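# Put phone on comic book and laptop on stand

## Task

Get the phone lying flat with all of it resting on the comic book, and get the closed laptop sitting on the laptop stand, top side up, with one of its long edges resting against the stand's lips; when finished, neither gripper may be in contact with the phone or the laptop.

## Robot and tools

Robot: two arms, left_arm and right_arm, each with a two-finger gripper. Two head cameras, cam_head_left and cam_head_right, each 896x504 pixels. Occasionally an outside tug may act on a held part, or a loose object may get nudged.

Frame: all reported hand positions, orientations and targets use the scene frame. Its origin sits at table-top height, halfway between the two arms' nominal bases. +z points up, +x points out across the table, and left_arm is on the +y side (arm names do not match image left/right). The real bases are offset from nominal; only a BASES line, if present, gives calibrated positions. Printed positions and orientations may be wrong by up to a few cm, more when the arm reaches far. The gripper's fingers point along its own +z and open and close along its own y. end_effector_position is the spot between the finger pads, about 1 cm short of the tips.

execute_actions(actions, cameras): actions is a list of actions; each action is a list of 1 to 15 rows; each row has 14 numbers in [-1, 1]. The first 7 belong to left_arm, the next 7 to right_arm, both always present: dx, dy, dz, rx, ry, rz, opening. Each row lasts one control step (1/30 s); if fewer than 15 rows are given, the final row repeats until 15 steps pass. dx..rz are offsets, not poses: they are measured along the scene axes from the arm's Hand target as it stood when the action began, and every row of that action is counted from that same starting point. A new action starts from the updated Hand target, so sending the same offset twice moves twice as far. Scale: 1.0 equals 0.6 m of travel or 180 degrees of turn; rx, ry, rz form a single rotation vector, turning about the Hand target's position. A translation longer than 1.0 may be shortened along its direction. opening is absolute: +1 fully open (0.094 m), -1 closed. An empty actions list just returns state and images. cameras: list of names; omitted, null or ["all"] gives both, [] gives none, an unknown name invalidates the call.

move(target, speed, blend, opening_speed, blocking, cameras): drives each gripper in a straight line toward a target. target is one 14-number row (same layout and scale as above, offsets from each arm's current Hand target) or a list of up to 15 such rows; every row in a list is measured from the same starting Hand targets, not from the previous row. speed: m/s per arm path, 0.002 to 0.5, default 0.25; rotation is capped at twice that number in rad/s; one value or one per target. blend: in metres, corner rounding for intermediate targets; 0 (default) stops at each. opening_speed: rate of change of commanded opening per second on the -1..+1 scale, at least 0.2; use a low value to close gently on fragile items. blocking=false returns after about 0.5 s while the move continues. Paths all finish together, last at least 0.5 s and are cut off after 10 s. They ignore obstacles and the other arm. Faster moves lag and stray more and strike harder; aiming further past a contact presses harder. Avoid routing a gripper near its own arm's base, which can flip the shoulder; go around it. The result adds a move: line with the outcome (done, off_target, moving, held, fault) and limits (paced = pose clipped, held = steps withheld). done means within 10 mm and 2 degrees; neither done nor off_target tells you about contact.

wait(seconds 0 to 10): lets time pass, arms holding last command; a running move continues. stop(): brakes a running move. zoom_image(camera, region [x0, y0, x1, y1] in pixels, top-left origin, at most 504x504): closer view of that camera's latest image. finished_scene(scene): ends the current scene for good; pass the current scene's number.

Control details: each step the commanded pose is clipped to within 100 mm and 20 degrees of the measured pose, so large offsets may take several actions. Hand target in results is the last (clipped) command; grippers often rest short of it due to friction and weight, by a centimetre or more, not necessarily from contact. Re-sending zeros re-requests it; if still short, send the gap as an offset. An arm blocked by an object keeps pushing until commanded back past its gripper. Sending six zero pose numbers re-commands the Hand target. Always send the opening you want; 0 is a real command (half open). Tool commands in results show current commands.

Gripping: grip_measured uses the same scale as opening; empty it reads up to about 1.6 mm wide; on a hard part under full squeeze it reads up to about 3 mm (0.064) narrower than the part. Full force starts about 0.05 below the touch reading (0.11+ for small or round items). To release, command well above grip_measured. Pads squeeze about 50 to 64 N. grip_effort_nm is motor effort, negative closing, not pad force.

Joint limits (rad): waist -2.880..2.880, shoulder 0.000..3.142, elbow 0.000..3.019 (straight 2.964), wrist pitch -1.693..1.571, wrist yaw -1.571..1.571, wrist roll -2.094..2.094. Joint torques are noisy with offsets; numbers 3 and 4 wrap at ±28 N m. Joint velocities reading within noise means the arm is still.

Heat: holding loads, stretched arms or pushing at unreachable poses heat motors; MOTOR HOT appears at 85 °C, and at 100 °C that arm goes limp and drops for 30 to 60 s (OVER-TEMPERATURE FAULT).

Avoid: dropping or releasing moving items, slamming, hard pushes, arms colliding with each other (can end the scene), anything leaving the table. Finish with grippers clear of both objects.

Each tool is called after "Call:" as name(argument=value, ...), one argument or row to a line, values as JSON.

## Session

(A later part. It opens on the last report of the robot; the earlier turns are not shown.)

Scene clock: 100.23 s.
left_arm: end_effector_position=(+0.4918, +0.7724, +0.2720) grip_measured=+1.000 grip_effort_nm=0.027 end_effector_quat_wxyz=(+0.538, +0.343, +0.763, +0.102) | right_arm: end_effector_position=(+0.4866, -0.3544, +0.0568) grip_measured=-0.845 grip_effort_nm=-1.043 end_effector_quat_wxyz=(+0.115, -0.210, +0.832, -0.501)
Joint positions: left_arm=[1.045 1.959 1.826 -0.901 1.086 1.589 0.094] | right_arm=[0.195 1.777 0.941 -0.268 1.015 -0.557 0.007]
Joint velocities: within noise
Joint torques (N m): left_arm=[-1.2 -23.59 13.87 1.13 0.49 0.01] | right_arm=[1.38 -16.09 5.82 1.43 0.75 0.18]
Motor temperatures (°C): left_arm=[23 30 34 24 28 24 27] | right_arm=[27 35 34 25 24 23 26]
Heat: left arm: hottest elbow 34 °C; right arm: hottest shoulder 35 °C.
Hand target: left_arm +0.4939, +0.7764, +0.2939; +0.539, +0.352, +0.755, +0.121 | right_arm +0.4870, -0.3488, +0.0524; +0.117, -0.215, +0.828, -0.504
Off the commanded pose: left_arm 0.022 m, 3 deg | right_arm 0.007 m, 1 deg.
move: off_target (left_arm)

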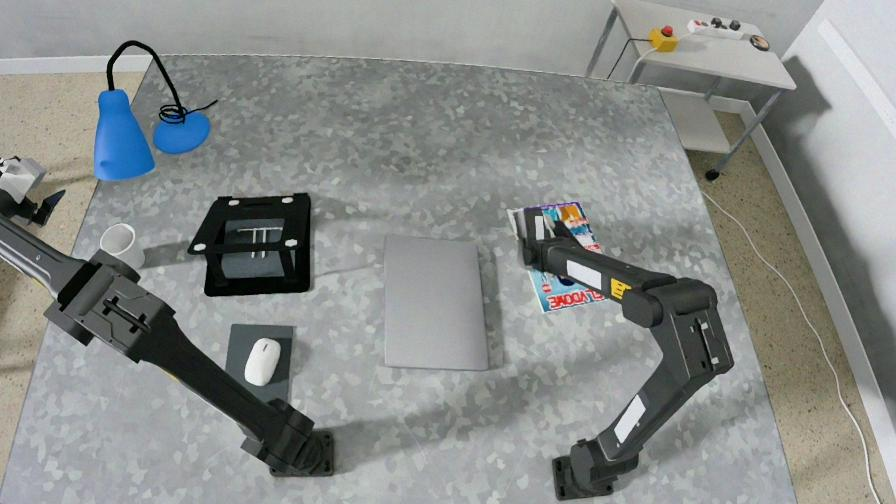

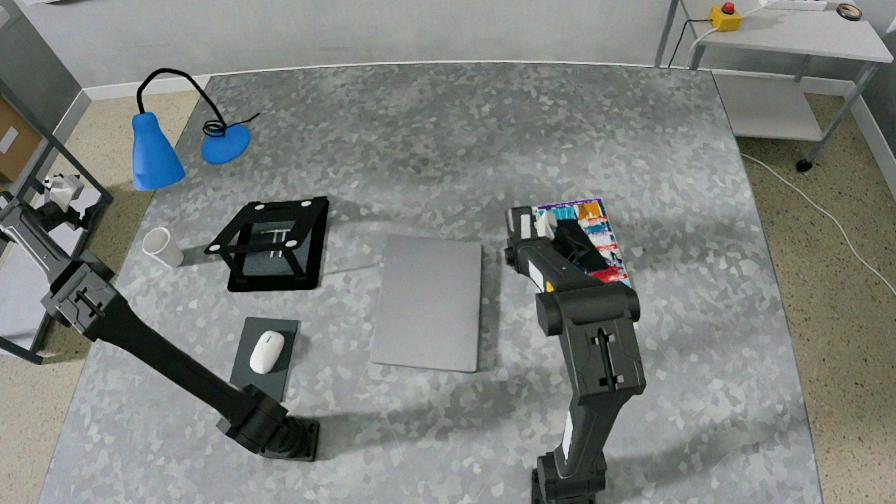

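Call:
move(
  target=[0,0,0,0,0,0,1,-0.01,0.035,-0.042,0,0,0,-0.95],
  speed=0.05,
)

Call:
zoom_image(
  camera="cam_head_right",
  region=[490, 170, 690, 350],
)

Scene clock: 108.30 s.
left_arm: end_effector_position=(+0.4918, +0.7724, +0.2720) grip_measured=+1.000 grip_effort_nm=0.022 end_effector_quat_wxyz=(+0.538, +0.343, +0.763, +0.102) | right_arm: end_effector_position=(+0.4828, -0.3321, +0.0333) grip_measured=-0.845 grip_effort_nm=-1.038 end_effector_quat_wxyz=(+0.118, -0.213, +0.830, -0.502)
Joint positions: left_arm=[1.045 1.959 1.826 -0.901 1.086 1.589 0.094] | right_arm=[0.244 1.832 0.941 -0.268 1.035 -0.49 0.007]
Joint velocities: within noise
Joint torques (N m): left_arm=[-1.26 -23.59 13.79 1.18 0.52 -0.02] | right_arm=[1.32 -16.38 5.48 0.83 0.78 0.29]
Motor temperatures (°C): left_arm=[23 30 34 24 28 24 27] | right_arm=[27 35 34 25 24 23 27]
Heat: left arm: hottest elbow 34 °C; right arm: hottest shoulder 35 °C.
Hand target: left_arm +0.4939, +0.7764, +0.2939; +0.539, +0.352, +0.755, +0.121 | right_arm +0.4810, -0.3276, +0.0273; +0.118, -0.215, +0.828, -0.504
Off the commanded pose: left_arm 0.022 m, 3 deg | right_arm 0.008 m, 0 deg.
move: off_target (left_arm)

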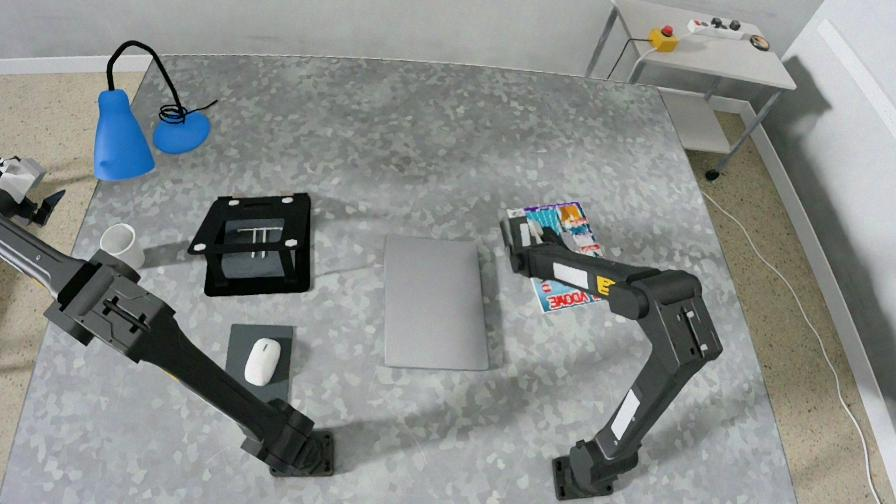

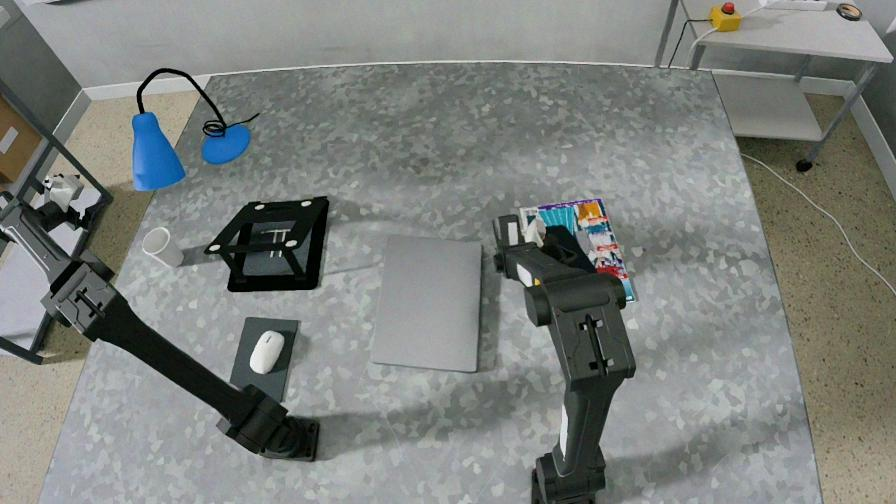

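Scaled by 2.520.

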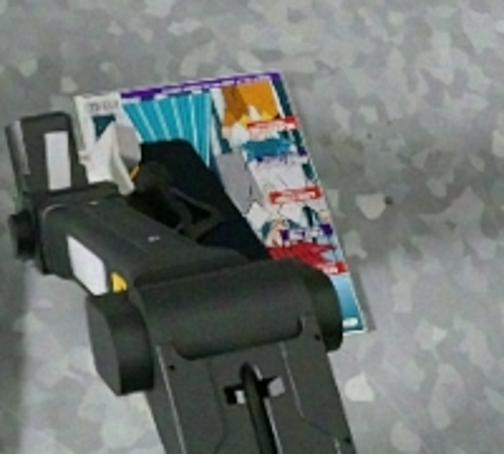

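Call:
move(
  target=[0,0,0,0,0,0,1,0,0,-0.01,0,0,0,-0.95],
  speed=0.03,
  cameras=[],
)

Call:
move(
  target=[0,0,0,0,0,0,1,0,0,0,0,0,0,-0.5],
  opening_speed=0.3,
)

Call:
zoom_image(
  camera="cam_head_right",
  region=[490, 170, 690, 350],
)

Scene clock: 112.07 s.
left_arm: end_effector_position=(+0.4918, +0.7724, +0.2720) grip_measured=+1.000 grip_effort_nm=0.022 end_effector_quat_wxyz=(+0.538, +0.343, +0.763, +0.102) | right_arm: end_effector_position=(+0.4823, -0.3324, +0.0301) grip_measured=-0.845 grip_effort_nm=-1.038 end_effector_quat_wxyz=(+0.117, -0.212, +0.830, -0.503)
Joint positions: left_arm=[1.045 1.959 1.826 -0.901 1.086 1.589 0.094] | right_arm=[0.244 1.84 0.941 -0.267 1.037 -0.485 0.007]
Joint velocities: within noise
Joint torques (N m): left_arm=[-1.61 -23.82 13.64 1.14 0.49 -0.05] | right_arm=[1.26 -15.85 5.22 1.39 0.72 0.28]
Motor temperatures (°C): left_arm=[23 31 34 24 28 24 27] | right_arm=[27 35 34 25 24 23 27]
Heat: left arm: hottest elbow 34 °C; right arm: hottest shoulder 35 °C.
Hand target: left_arm +0.4939, +0.7764, +0.2939; +0.539, +0.352, +0.755, +0.121 | right_arm +0.4810, -0.3276, +0.0213; +0.118, -0.215, +0.828, -0.504
Off the commanded pose: left_arm 0.022 m, 3 deg | right_arm 0.010 m, 0 deg.
move: off_target (left_arm)
No camera images: "cameras" was empty.

Scene clock: 113.87 s.
left_arm: end_effector_position=(+0.4918, +0.7724, +0.2720) grip_measured=+1.000 grip_effort_nm=0.027 end_effector_quat_wxyz=(+0.538, +0.343, +0.763, +0.102) | right_arm: end_effector_position=(+0.4825, -0.3325, +0.0302) grip_measured=-0.502 grip_effort_nm=0.066 end_effector_quat_wxyz=(+0.118, -0.211, +0.830, -0.503)
Joint positions: left_arm=[1.045 1.959 1.826 -0.901 1.086 1.589 0.094] | right_arm=[0.244 1.841 0.941 -0.264 1.039 -0.483 0.023]
Joint velocities: within noise
Joint torques (N m): left_arm=[-1.73 -23.24 13.71 1.28 0.48 -0.03] | right_arm=[1.38 -15.97 5.31 1.2 0.65 0.27]
Motor temperatures (°C): left_arm=[23 31 34 24 28 24 27] | right_arm=[27 35 34 25 24 23 27]
Heat: left arm: hottest elbow 34 °C; right arm: hottest shoulder 35 °C.
Hand target: left_arm +0.4939, +0.7764, +0.2939; +0.539, +0.352, +0.755, +0.121 | right_arm +0.4810, -0.3277, +0.0212; +0.118, -0.215, +0.828, -0.504
Off the commanded pose: left_arm 0.022 m, 3 deg | right_arm 0.010 m, 1 deg.
move: off_target (left_arm)

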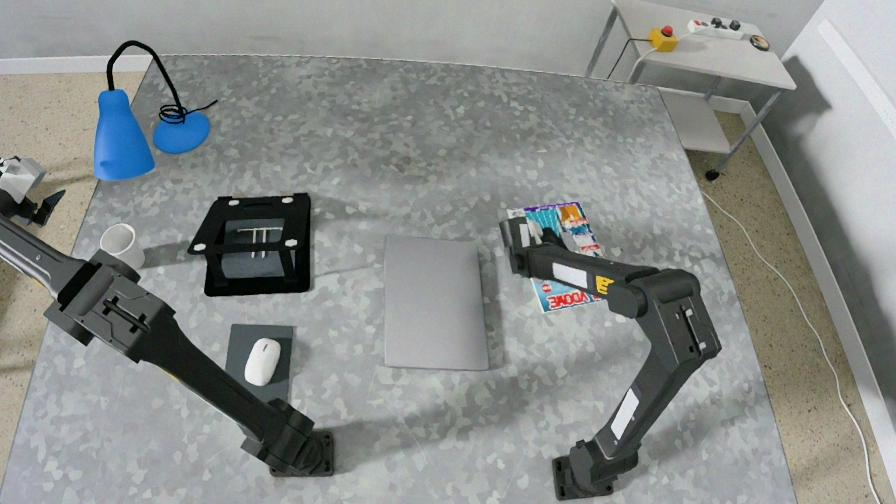

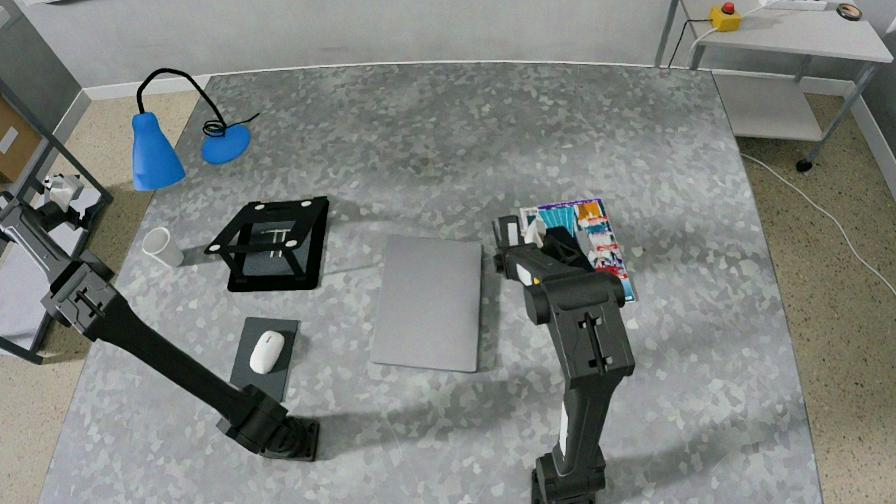

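Scaled by 2.520.

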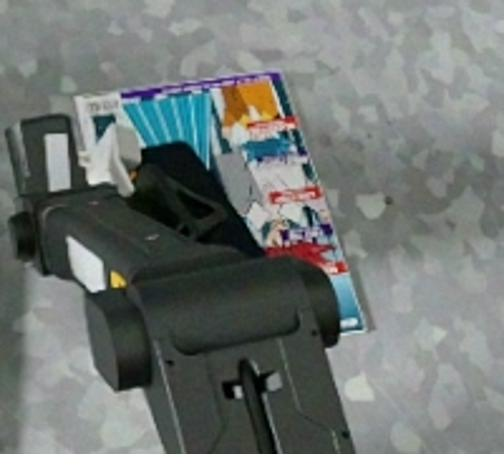

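Call:
move(
  target=[
    [0,0,0,0,0,0,1,-0.08,0.157,0.1,0,0,0,-0.5],
    [0,0,0,0,0,0,1,-0.15,0.157,0.4,0,0,0,-0.5],
  ],
  speed=0.08,
)

Call:
zoom_image(
  camera="cam_head_right",
  region=[490, 170, 690, 350],
)

Call:
zoom_image(
  camera="cam_head_left",
  region=[480, 170, 680, 350],
)

Scene clock: 122.30 s.
left_arm: end_effector_position=(+0.4918, +0.7724, +0.2720) grip_measured=+1.000 grip_effort_nm=0.027 end_effector_quat_wxyz=(+0.538, +0.343, +0.763, +0.102) | right_arm: end_effector_position=(+0.3801, -0.2459, +0.2375) grip_measured=-0.501 grip_effort_nm=0.066 end_effector_quat_wxyz=(+0.089, -0.227, +0.823, -0.512)
Joint positions: left_arm=[1.045 1.959 1.826 -0.901 1.086 1.589 0.094] | right_arm=[0.526 1.468 1.135 -1.411 1.085 0.098 0.023]
Joint velocities: within noise
Joint torques (N m): left_arm=[-1.14 -23.88 13.65 0.98 0.52 -0.07] | right_arm=[1.38 -14.56 11.77 -0.46 0.53 0.31]
Motor temperatures (°C): left_arm=[23 31 34 24 28 24 27] | right_arm=[27 35 34 25 24 23 26]
Heat: left arm: hottest elbow 34 °C; right arm: hottest shoulder 35 °C.
Hand target: left_arm +0.4939, +0.7764, +0.2939; +0.539, +0.352, +0.755, +0.121 | right_arm +0.3910, -0.2335, +0.2612; +0.117, -0.215, +0.828, -0.504
Off the commanded pose: left_arm 0.022 m, 3 deg | right_arm 0.029 m, 4 deg.
move: off_target (left_arm, right_arm)

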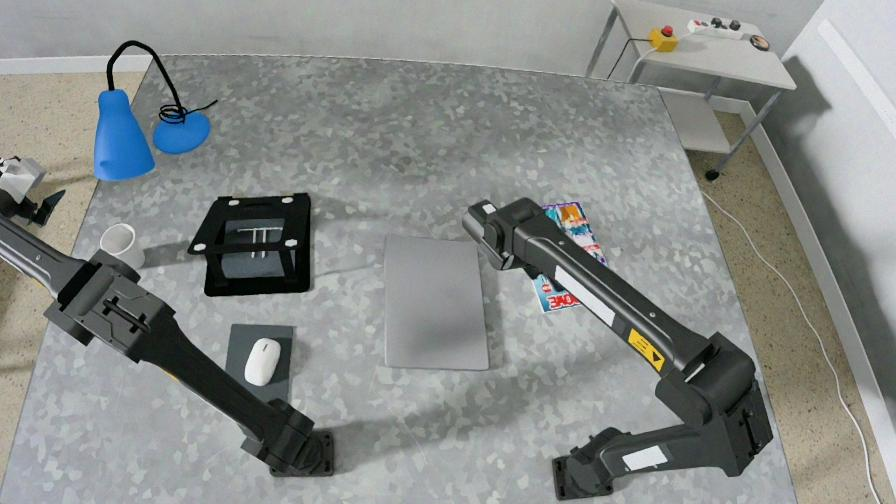

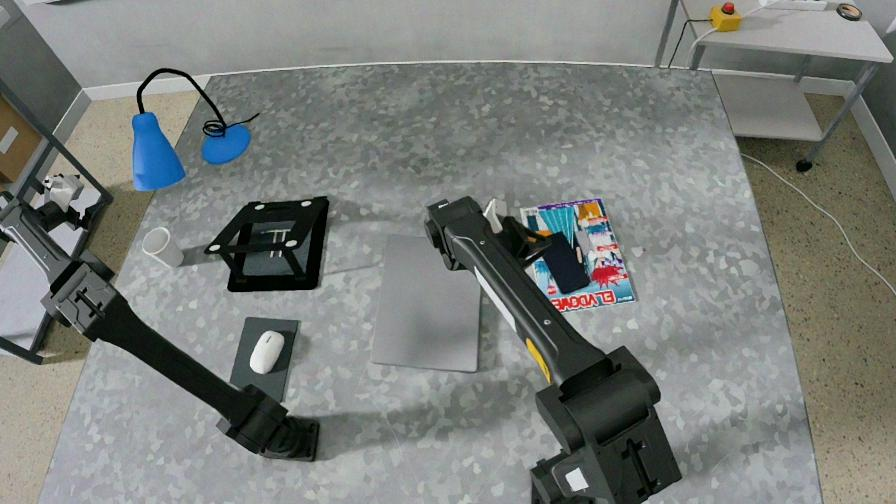

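Scaled by 2.520.

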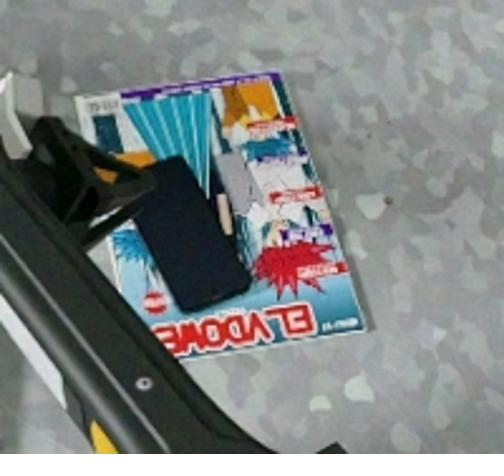

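Scaled by 2.520.

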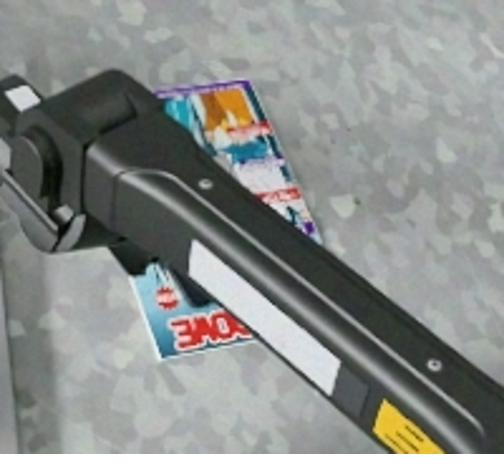

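Call:
move(
  target=[0,0,0,0,0,0,1,0.125,0.0,-0.17,0.298,0.172,0,-1],
)

Call:
zoom_image(
  camera="cam_head_right",
  region=[350, 150, 650, 390],
)

Scene clock: 154.97 s.
left_arm: end_effector_position=(+0.4918, +0.7724, +0.2720) grip_measured=+1.000 grip_effort_nm=0.022 end_effector_quat_wxyz=(+0.538, +0.343, +0.763, +0.102) | right_arm: end_effector_position=(+0.4460, -0.2327, +0.1489) grip_measured=-0.992 grip_effort_nm=-0.442 end_effector_quat_wxyz=(-0.029, -0.262, +0.965, -0.008)
Joint positions: left_arm=[1.045 1.959 1.826 -0.901 1.086 1.589 0.094] | right_arm=[0.163 1.673 1.391 -1.346 0.022 -0.361 0]
Joint velocities: within noise
Joint torques (N m): left_arm=[-2.14 -24 14 1.24 0.53 -0.04] | right_arm=[-0.09 -16.03 12.21 -0.1 -0.05 0.12]
Motor temperatures (°C): left_arm=[23 31 35 24 28 24 27] | right_arm=[27 34 36 25 24 23 26]
Heat: left arm: hottest elbow 35 °C; right arm: hottest elbow 36 °C.
Hand target: left_arm +0.4939, +0.7764, +0.2939; +0.539, +0.352, +0.755, +0.121 | right_arm +0.4659, -0.2334, +0.1592; -0.017, -0.262, +0.965, -0.008
Off the commanded pose: left_arm 0.022 m, 3 deg | right_arm 0.023 m, 1 deg.
move: off_target (left_arm, right_arm)

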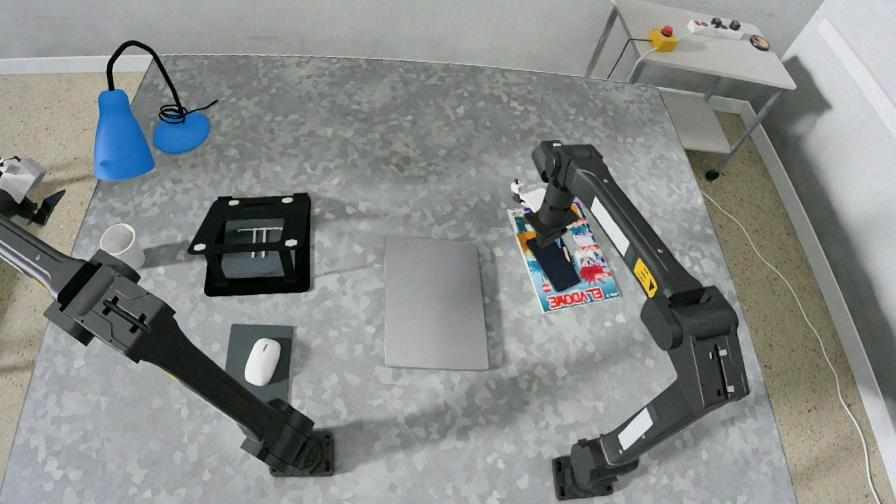

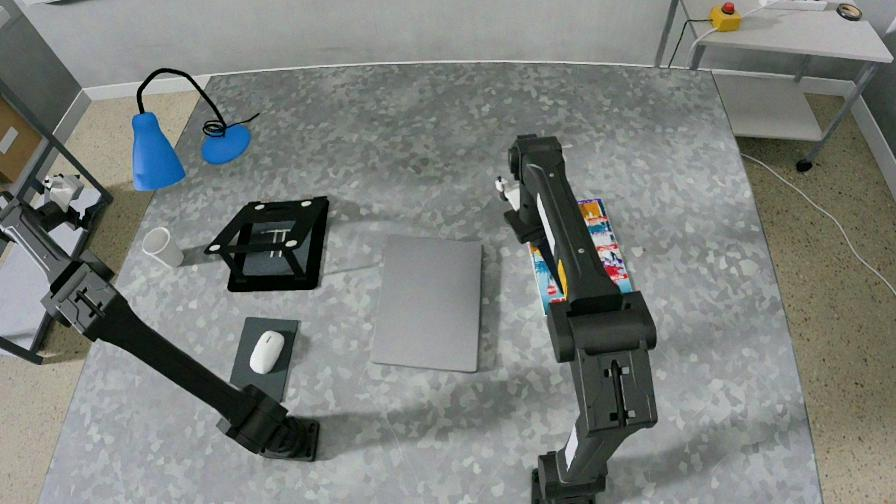

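Scaled by 1.680.

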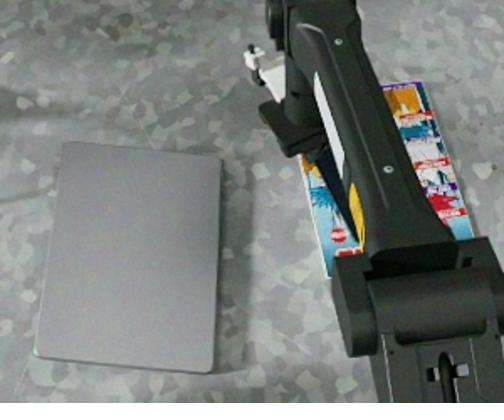

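Call:
move(
  target=[
    [0,0,0,0,0,0,1,0.025,0.08,0,0,0,0,-1],
    [0,0,0,0,0,0,1,0.025,0.08,-0.17,0,0,0,-1],
  ],
  speed=0.15,
)

Call:
zoom_image(
  camera="cam_head_left",
  region=[350, 180, 650, 390],
)

Scene clock: 159.70 s.
left_arm: end_effector_position=(+0.4918, +0.7724, +0.2720) grip_measured=+1.000 grip_effort_nm=0.017 end_effector_quat_wxyz=(+0.538, +0.343, +0.763, +0.102) | right_arm: end_effector_position=(+0.4823, -0.1859, +0.0695) grip_measured=-0.992 grip_effort_nm=-0.437 end_effector_quat_wxyz=(-0.009, -0.264, +0.964, -0.008)
Joint positions: left_arm=[1.045 1.959 1.826 -0.901 1.086 1.589 0.094] | right_arm=[0.238 1.831 1.389 -1.145 0.016 -0.292 0]
Joint velocities: within noise
Joint torques (N m): left_arm=[-1.44 -22.71 13.74 1.06 0.48 -0.08] | right_arm=[0.67 -18.08 6.91 0.34 0.03 0.22]
Motor temperatures (°C): left_arm=[23 31 35 24 28 24 27] | right_arm=[27 34 37 25 24 23 26]
Heat: left arm: hottest elbow 35 °C; right arm: hottest elbow 37 °C.
Hand target: left_arm +0.4939, +0.7763, +0.2941; +0.539, +0.352, +0.755, +0.121 | right_arm +0.4810, -0.1855, +0.0572; -0.017, -0.262, +0.965, -0.008
Off the commanded pose: left_arm 0.022 m, 3 deg | right_arm 0.012 m, 1 deg.
move: off_target (left_arm, right_arm)

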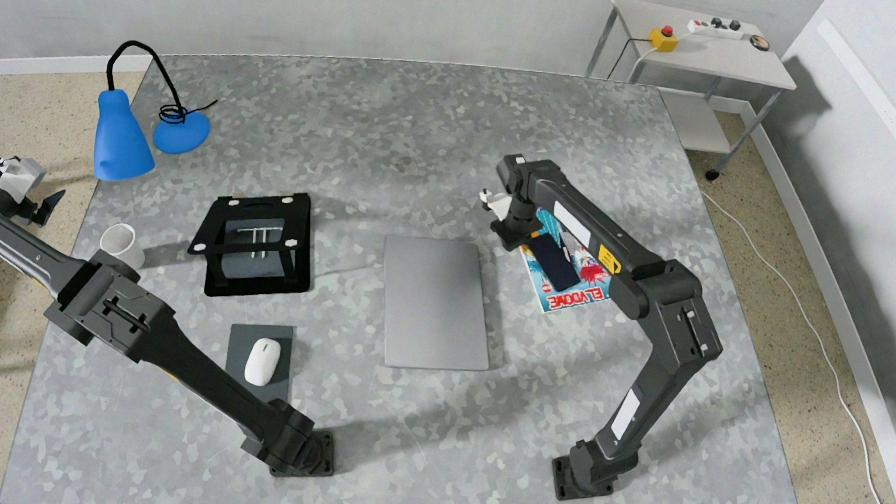

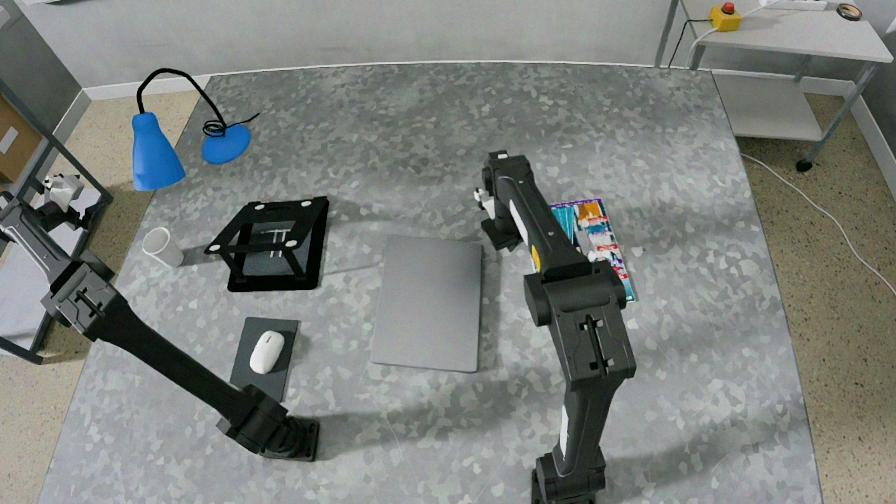

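Scaled by 1.680.

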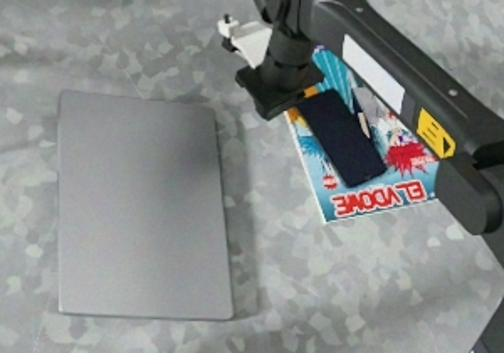

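Call:
move(
  target=[0,0,0,0,0,0,1,0,0.015,-0.075,0,0,0,-1],
  speed=0.06,
  cameras=["cam_head_left"],
)

Call:
zoom_image(
  camera="cam_head_left",
  region=[430, 180, 570, 290],
)

Scene clock: 163.83 s.
left_arm: end_effector_position=(+0.4918, +0.7724, +0.2720) grip_measured=+1.000 grip_effort_nm=0.022 end_effector_quat_wxyz=(+0.538, +0.343, +0.763, +0.102) | right_arm: end_effector_position=(+0.4870, -0.1819, +0.0295) grip_measured=-0.992 grip_effort_nm=-0.442 end_effector_quat_wxyz=(-0.003, -0.259, +0.966, -0.008)
Joint positions: left_arm=[1.045 1.959 1.826 -0.901 1.086 1.589 0.094] | right_arm=[0.243 1.887 1.354 -1.045 0.016 -0.276 0]
Joint velocities: within noise
Joint torques (N m): left_arm=[-1.03 -23.94 13.7 1.06 0.52 -0.07] | right_arm=[1.44 -18.49 6.39 0.49 0.02 0.2]
Motor temperatures (°C): left_arm=[23 31 35 24 28 24 27] | right_arm=[27 34 37 25 24 23 26]
Heat: left arm: hottest elbow 35 °C; right arm: hottest elbow 37 °C.
Hand target: left_arm +0.4939, +0.7764, +0.2939; +0.539, +0.352, +0.755, +0.121 | right_arm +0.4810, -0.1764, +0.0122; -0.016, -0.262, +0.965, -0.008
Off the commanded pose: left_arm 0.023 m, 3 deg | right_arm 0.019 m, 2 deg.
move: off_target (left_arm, right_arm)
Images, in order (width x height): cam_head_left 896x504.

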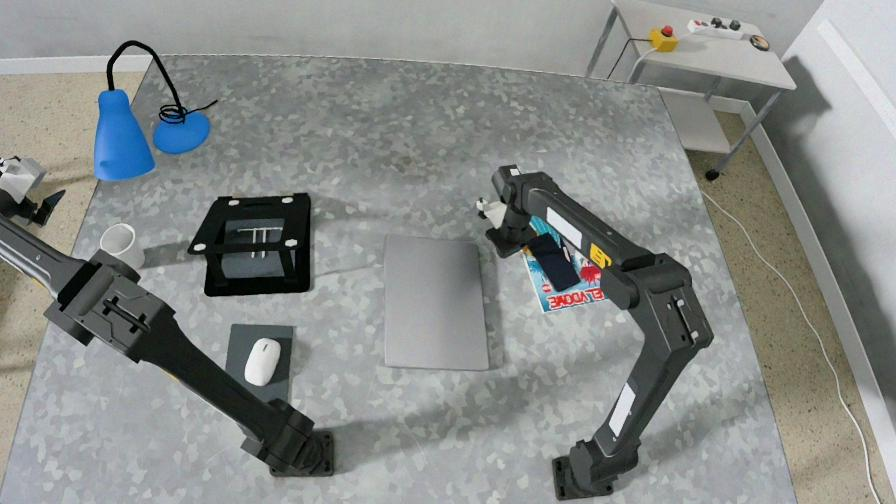

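Scaled by 3.600.

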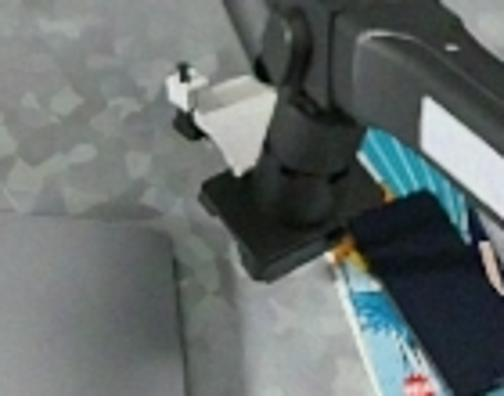

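Call:
move(
  target=[
    [0,0,0,0,0,0,1,-0.015,0.03,-0.025,0,0,0,-1],
    [0,0,0,0,0,0,1,-0.04,0.36,-0.025,0,0,0,-1],
  ],
  speed=0.08,
)

Scene clock: 169.77 s.
left_arm: end_effector_position=(+0.4918, +0.7724, +0.2720) grip_measured=+1.000 grip_effort_nm=0.022 end_effector_quat_wxyz=(+0.538, +0.343, +0.763, +0.102) | right_arm: end_effector_position=(+0.4642, +0.0146, +0.0147) grip_measured=-0.992 grip_effort_nm=-0.437 end_effector_quat_wxyz=(+0.000, -0.250, +0.968, -0.012)
Joint positions: left_arm=[1.045 1.959 1.826 -0.901 1.086 1.589 0.094] | right_arm=[0.583 2.04 1.558 -1.097 0.023 0.084 0]
Joint velocities: within noise
Joint torques (N m): left_arm=[-1.96 -22.71 13.75 0.98 0.53 -0.06] | right_arm=[3.14 -19.08 10.03 -0.28 -0.58 0.29]
Motor temperatures (°C): left_arm=[23 31 35 24 28 24 27] | right_arm=[27 34 37 25 24 23 26]
Heat: left arm: hottest elbow 35 °C; right arm: hottest elbow 37 °C.
Hand target: left_arm +0.4939, +0.7764, +0.2939; +0.539, +0.352, +0.755, +0.121 | right_arm +0.4570, +0.0395, -0.0028; -0.017, -0.262, +0.965, -0.008
Off the commanded pose: left_arm 0.022 m, 3 deg | right_arm 0.031 m, 2 deg.
move: off_target (left_arm, right_arm)

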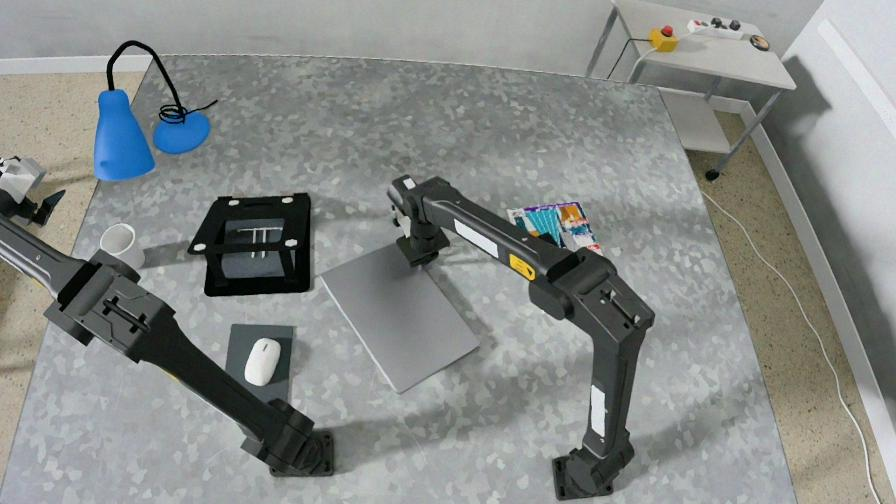

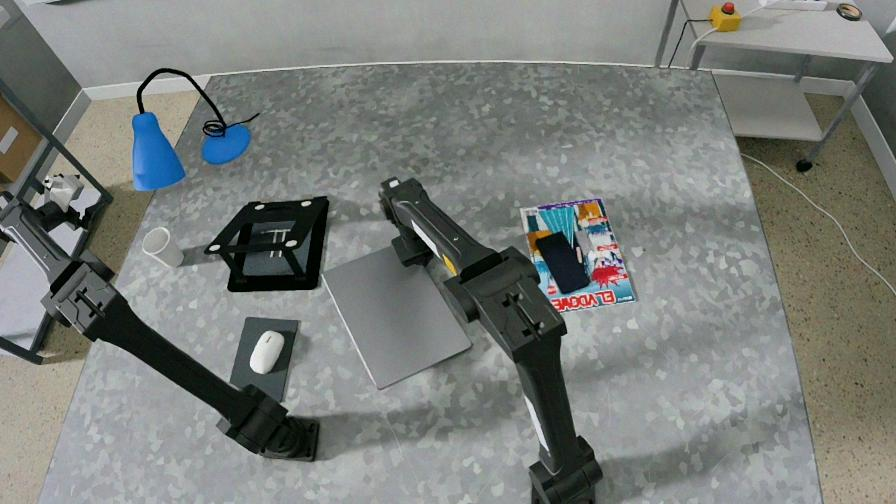

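Call:
move(
  target=[
    [0,0,0,0,0,0,1,0,-0.05,0.03,0,0,0,-1],
    [0,0,0,0,0,0,1,0,-0.05,0.2,0,0,0,-1],
    [0,0,0,0,0,0,1,-0.55,-0.18,0.2,0,0,0,-1],
    [0,0,0,0,0,0,1,-0.55,-0.18,0.06,0,0,0,-1],
  ],
  speed=0.2,
)

Call:
zoom_image(
  camera="cam_head_left",
  region=[300, 220, 560, 450],
)

Scene clock: 177.73 s.
left_arm: end_effector_position=(+0.4918, +0.7724, +0.2720) grip_measured=+1.000 grip_effort_nm=0.022 end_effector_quat_wxyz=(+0.538, +0.343, +0.763, +0.102) | right_arm: end_effector_position=(+0.1313, -0.0681, +0.0406) grip_measured=-0.992 grip_effort_nm=-0.437 end_effector_quat_wxyz=(-0.012, -0.259, +0.966, -0.002)
Joint positions: left_arm=[1.045 1.959 1.826 -0.901 1.086 1.589 0.094] | right_arm=[0.974 1.304 0.667 -0.954 -0.012 0.455 0]
Joint velocities: within noise
Joint torques (N m): left_arm=[-1.55 -23.77 13.46 0.96 0.52 -0.04] | right_arm=[1.44 -7.88 6.05 0.51 0.12 0.23]
Motor temperatures (°C): left_arm=[23 31 35 24 28 24 27] | right_arm=[27 35 37 25 24 23 26]
Heat: left arm: hottest elbow 35 °C; right arm: hottest elbow 37 °C.
Hand target: left_arm +0.4939, +0.7764, +0.2939; +0.539, +0.352, +0.755, +0.121 | right_arm +0.1271, -0.0684, +0.0333; -0.016, -0.262, +0.965, -0.008
Off the commanded pose: left_arm 0.022 m, 3 deg | right_arm 0.009 m, 1 deg.
move: off_target (left_arm)

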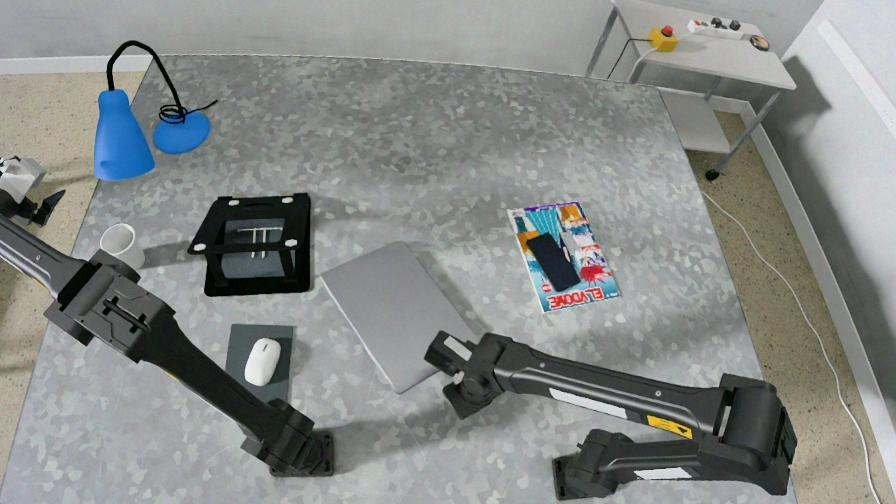

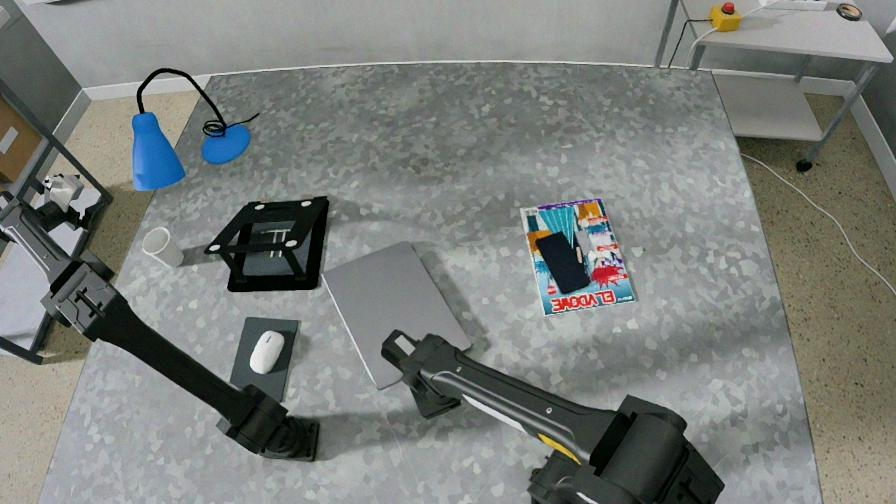

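Scaled by 1.938.

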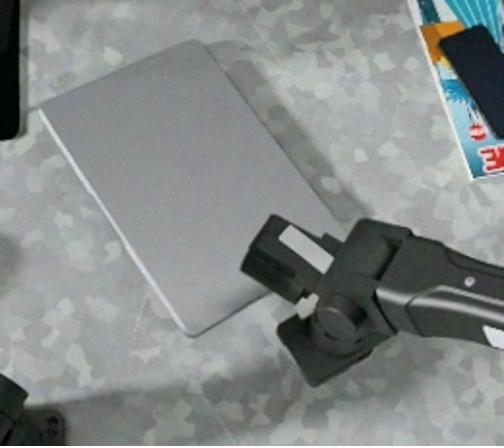

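Call:
move(
  target=[
    [0,0,0,0,0,0,1,0,-0.005,-0.04,0,0,0,-1],
    [0,0,0,0,0,0,1,0.3,-0.01,-0.045,0,0,0,-1],
  ],
  speed=0.08,
)

Scene clock: 182.77 s.
left_arm: end_effector_position=(+0.4918, +0.7724, +0.2720) grip_measured=+1.000 grip_effort_nm=0.022 end_effector_quat_wxyz=(+0.538, +0.343, +0.763, +0.102) | right_arm: end_effector_position=(+0.2815, -0.0878, +0.0109) grip_measured=-0.992 grip_effort_nm=-0.437 end_effector_quat_wxyz=(-0.028, -0.263, +0.964, -0.012)
Joint positions: left_arm=[1.045 1.959 1.826 -0.901 1.086 1.589 0.094] | right_arm=[0.617 1.617 0.906 -0.921 0.003 0.091 0]
Joint velocities: within noise
Joint torques (N m): left_arm=[-1.96 -23.47 13.85 1.02 0.49 -0.01] | right_arm=[-0.15 -9.99 10.3 0.77 0.08 0.08]
Motor temperatures (°C): left_arm=[23 31 35 24 28 24 27] | right_arm=[27 34 37 25 24 23 26]
Heat: left arm: hottest elbow 35 °C; right arm: hottest elbow 37 °C.
Hand target: left_arm +0.4939, +0.7764, +0.2939; +0.539, +0.352, +0.755, +0.121 | right_arm +0.3071, -0.0744, +0.0062; -0.016, -0.261, +0.965, -0.008
Off the commanded pose: left_arm 0.022 m, 3 deg | right_arm 0.029 m, 1 deg.
move: off_target (left_arm, right_arm)

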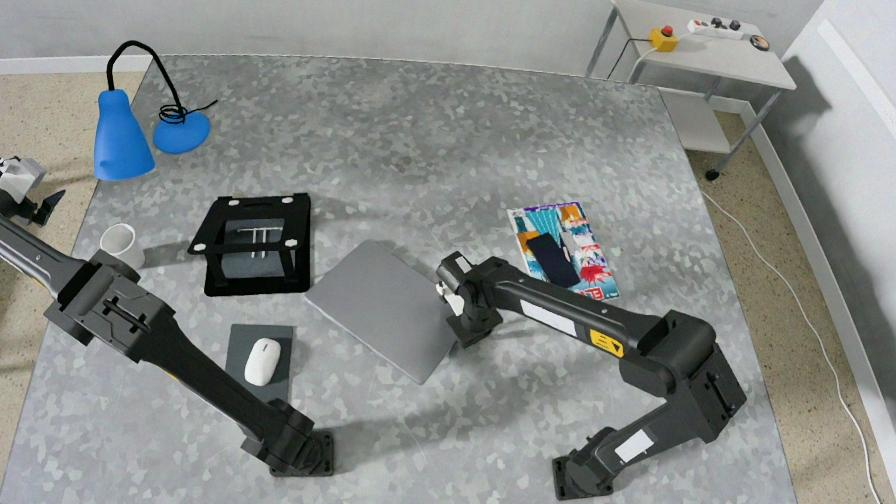

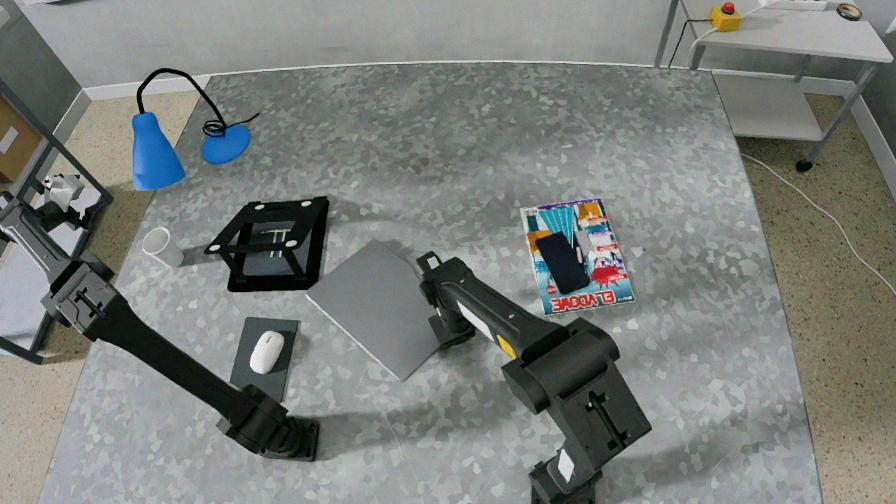

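Call:
move(
  target=[
    [0,0,0,0,0,0,1,-0.05,0,0.03,0,0,0,-1],
    [0,0,0,0,0,0,1,0,-0.05,0.15,0,0,0,-1],
    [0,0,0,0,0,0,1,0.4,0.24,0.15,0,0,0,-1],
    [0,0,0,0,0,0,1,0.4,0.24,0.03,0,0,0,-1],
  ],
  speed=0.2,
)

Call:
zoom_image(
  camera="cam_head_left",
  region=[280, 180, 500, 390],
)

Scene clock: 196.03 s.
left_arm: end_effector_position=(+0.4918, +0.7724, +0.2720) grip_measured=+1.000 grip_effort_nm=0.022 end_effector_quat_wxyz=(+0.538, +0.343, +0.763, +0.102) | right_arm: end_effector_position=(+0.5460, +0.0590, +0.0357) grip_measured=-0.992 grip_effort_nm=-0.442 end_effector_quat_wxyz=(-0.017, -0.260, +0.966, -0.009)
Joint positions: left_arm=[1.045 1.959 1.826 -0.901 1.086 1.589 0.094] | right_arm=[0.567 2.285 2.044 -1.369 0.007 0.047 0]
Joint velocities: within noise
Joint torques (N m): left_arm=[-1.26 -23 13.75 1.1 0.47 -0.01] | right_arm=[1.38 -26.23 9.24 0.44 -0.04 0.21]
Motor temperatures (°C): left_arm=[23 31 35 24 28 24 27] | right_arm=[27 34 38 25 24 23 26]
Heat: left arm: hottest elbow 35 °C; right arm: hottest elbow 38 °C.
Hand target: left_arm +0.4939, +0.7764, +0.2939; +0.539, +0.352, +0.755, +0.121 | right_arm +0.5470, +0.0695, +0.0242; -0.016, -0.262, +0.965, -0.008
Off the commanded pose: left_arm 0.022 m, 3 deg | right_arm 0.016 m, 0 deg.
move: off_target (left_arm, right_arm)

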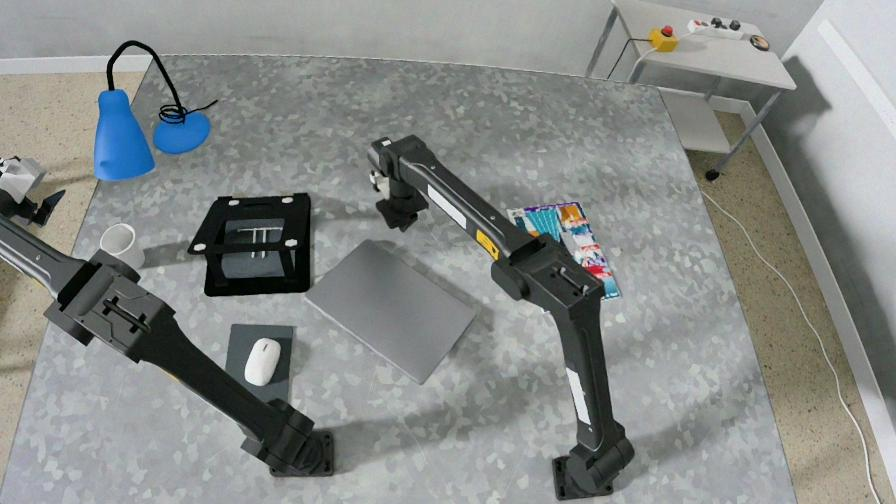

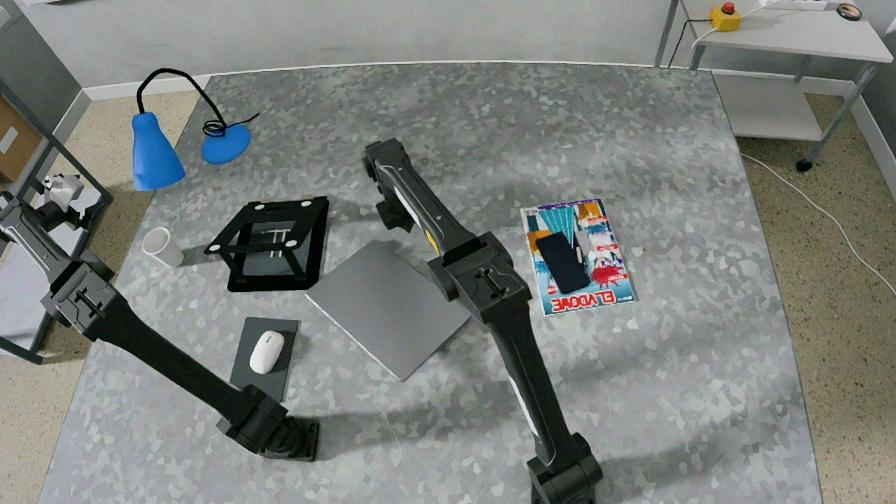

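Scaled by 2.291.

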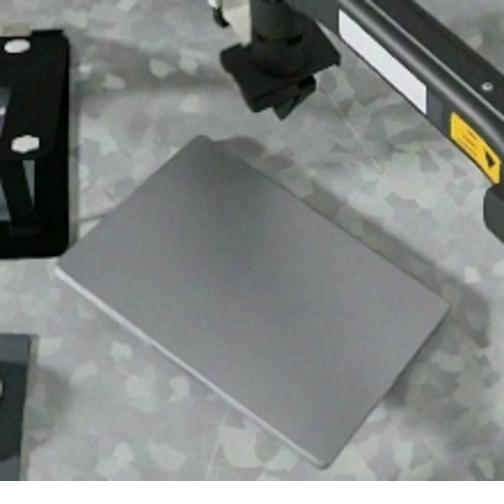

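Call:
move(
  target=[
    [0,0,0,0,0,0,1,0.03,0.08,-0.035,0,0,0,-1],
    [0,0,0,0,0,0,1,-0.24,0.08,-0.04,0,0,0,-1],
  ],
  speed=0.08,
)

Call:
zoom_image(
  camera="cam_head_left",
  region=[220, 180, 500, 410],
)

Scene clock: 203.00 s.
left_arm: end_effector_position=(+0.4918, +0.7724, +0.2720) grip_measured=+1.000 grip_effort_nm=0.022 end_effector_quat_wxyz=(+0.538, +0.343, +0.763, +0.102) | right_arm: end_effector_position=(+0.4288, +0.1122, +0.0149) grip_measured=-0.992 grip_effort_nm=-0.437 end_effector_quat_wxyz=(+0.005, -0.251, +0.968, -0.004)
Joint positions: left_arm=[1.045 1.959 1.826 -0.901 1.086 1.589 0.094] | right_arm=[0.743 2.109 1.677 -1.134 0.012 0.24 0]
Joint velocities: within noise
Joint torques (N m): left_arm=[-1.2 -23.65 13.82 1.17 0.5 -0.02] | right_arm=[2.61 -24.18 5.26 -0.03 -0.42 0.25]
Motor temperatures (°C): left_arm=[23 32 35 24 28 24 27] | right_arm=[27 34 38 25 24 23 26]
Heat: left arm: hottest elbow 35 °C; right arm: hottest elbow 38 °C.
Hand target: left_arm +0.4939, +0.7764, +0.2939; +0.539, +0.352, +0.755, +0.121 | right_arm +0.4031, +0.1176, +0.0002; -0.016, -0.262, +0.965, -0.008
Off the commanded pose: left_arm 0.022 m, 3 deg | right_arm 0.030 m, 3 deg.
move: off_target (left_arm, right_arm)

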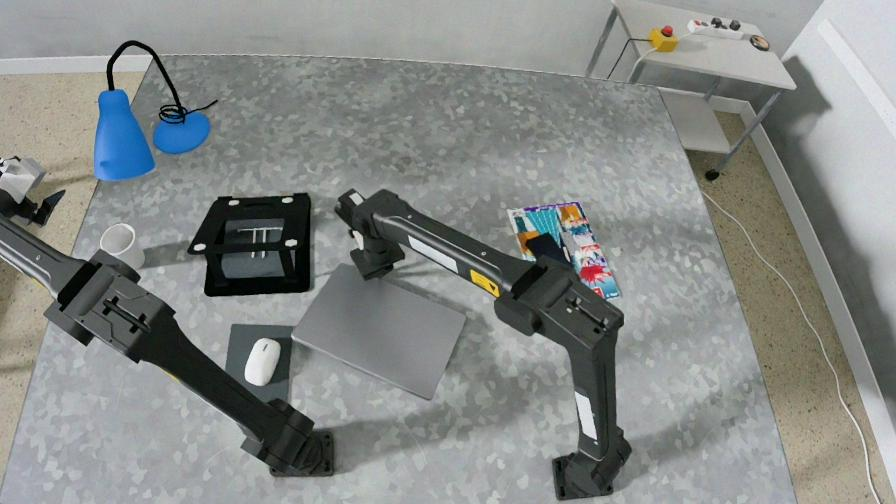

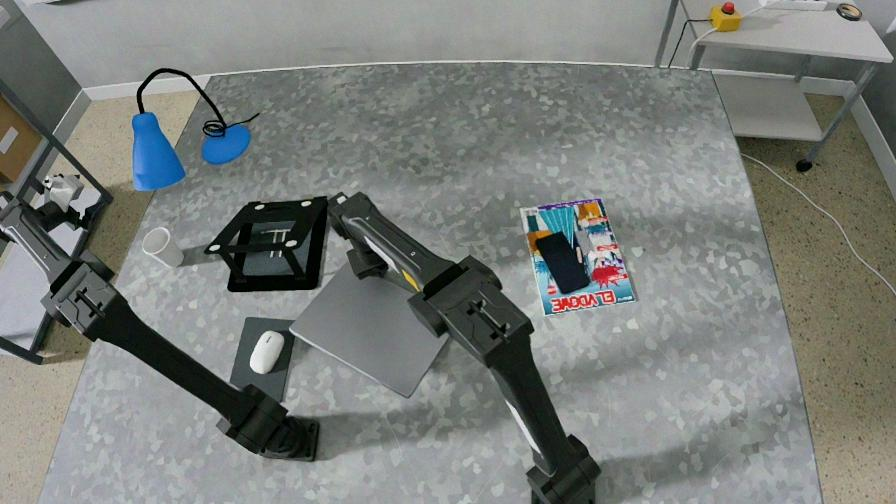

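Scaled by 1.800.

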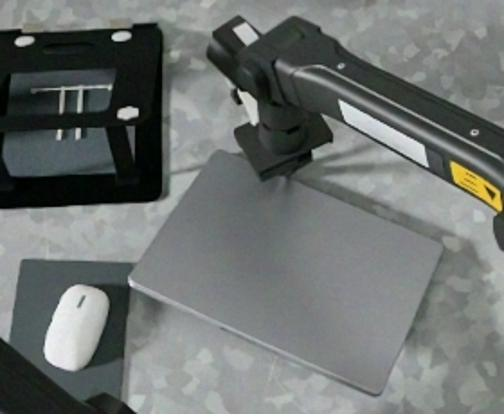

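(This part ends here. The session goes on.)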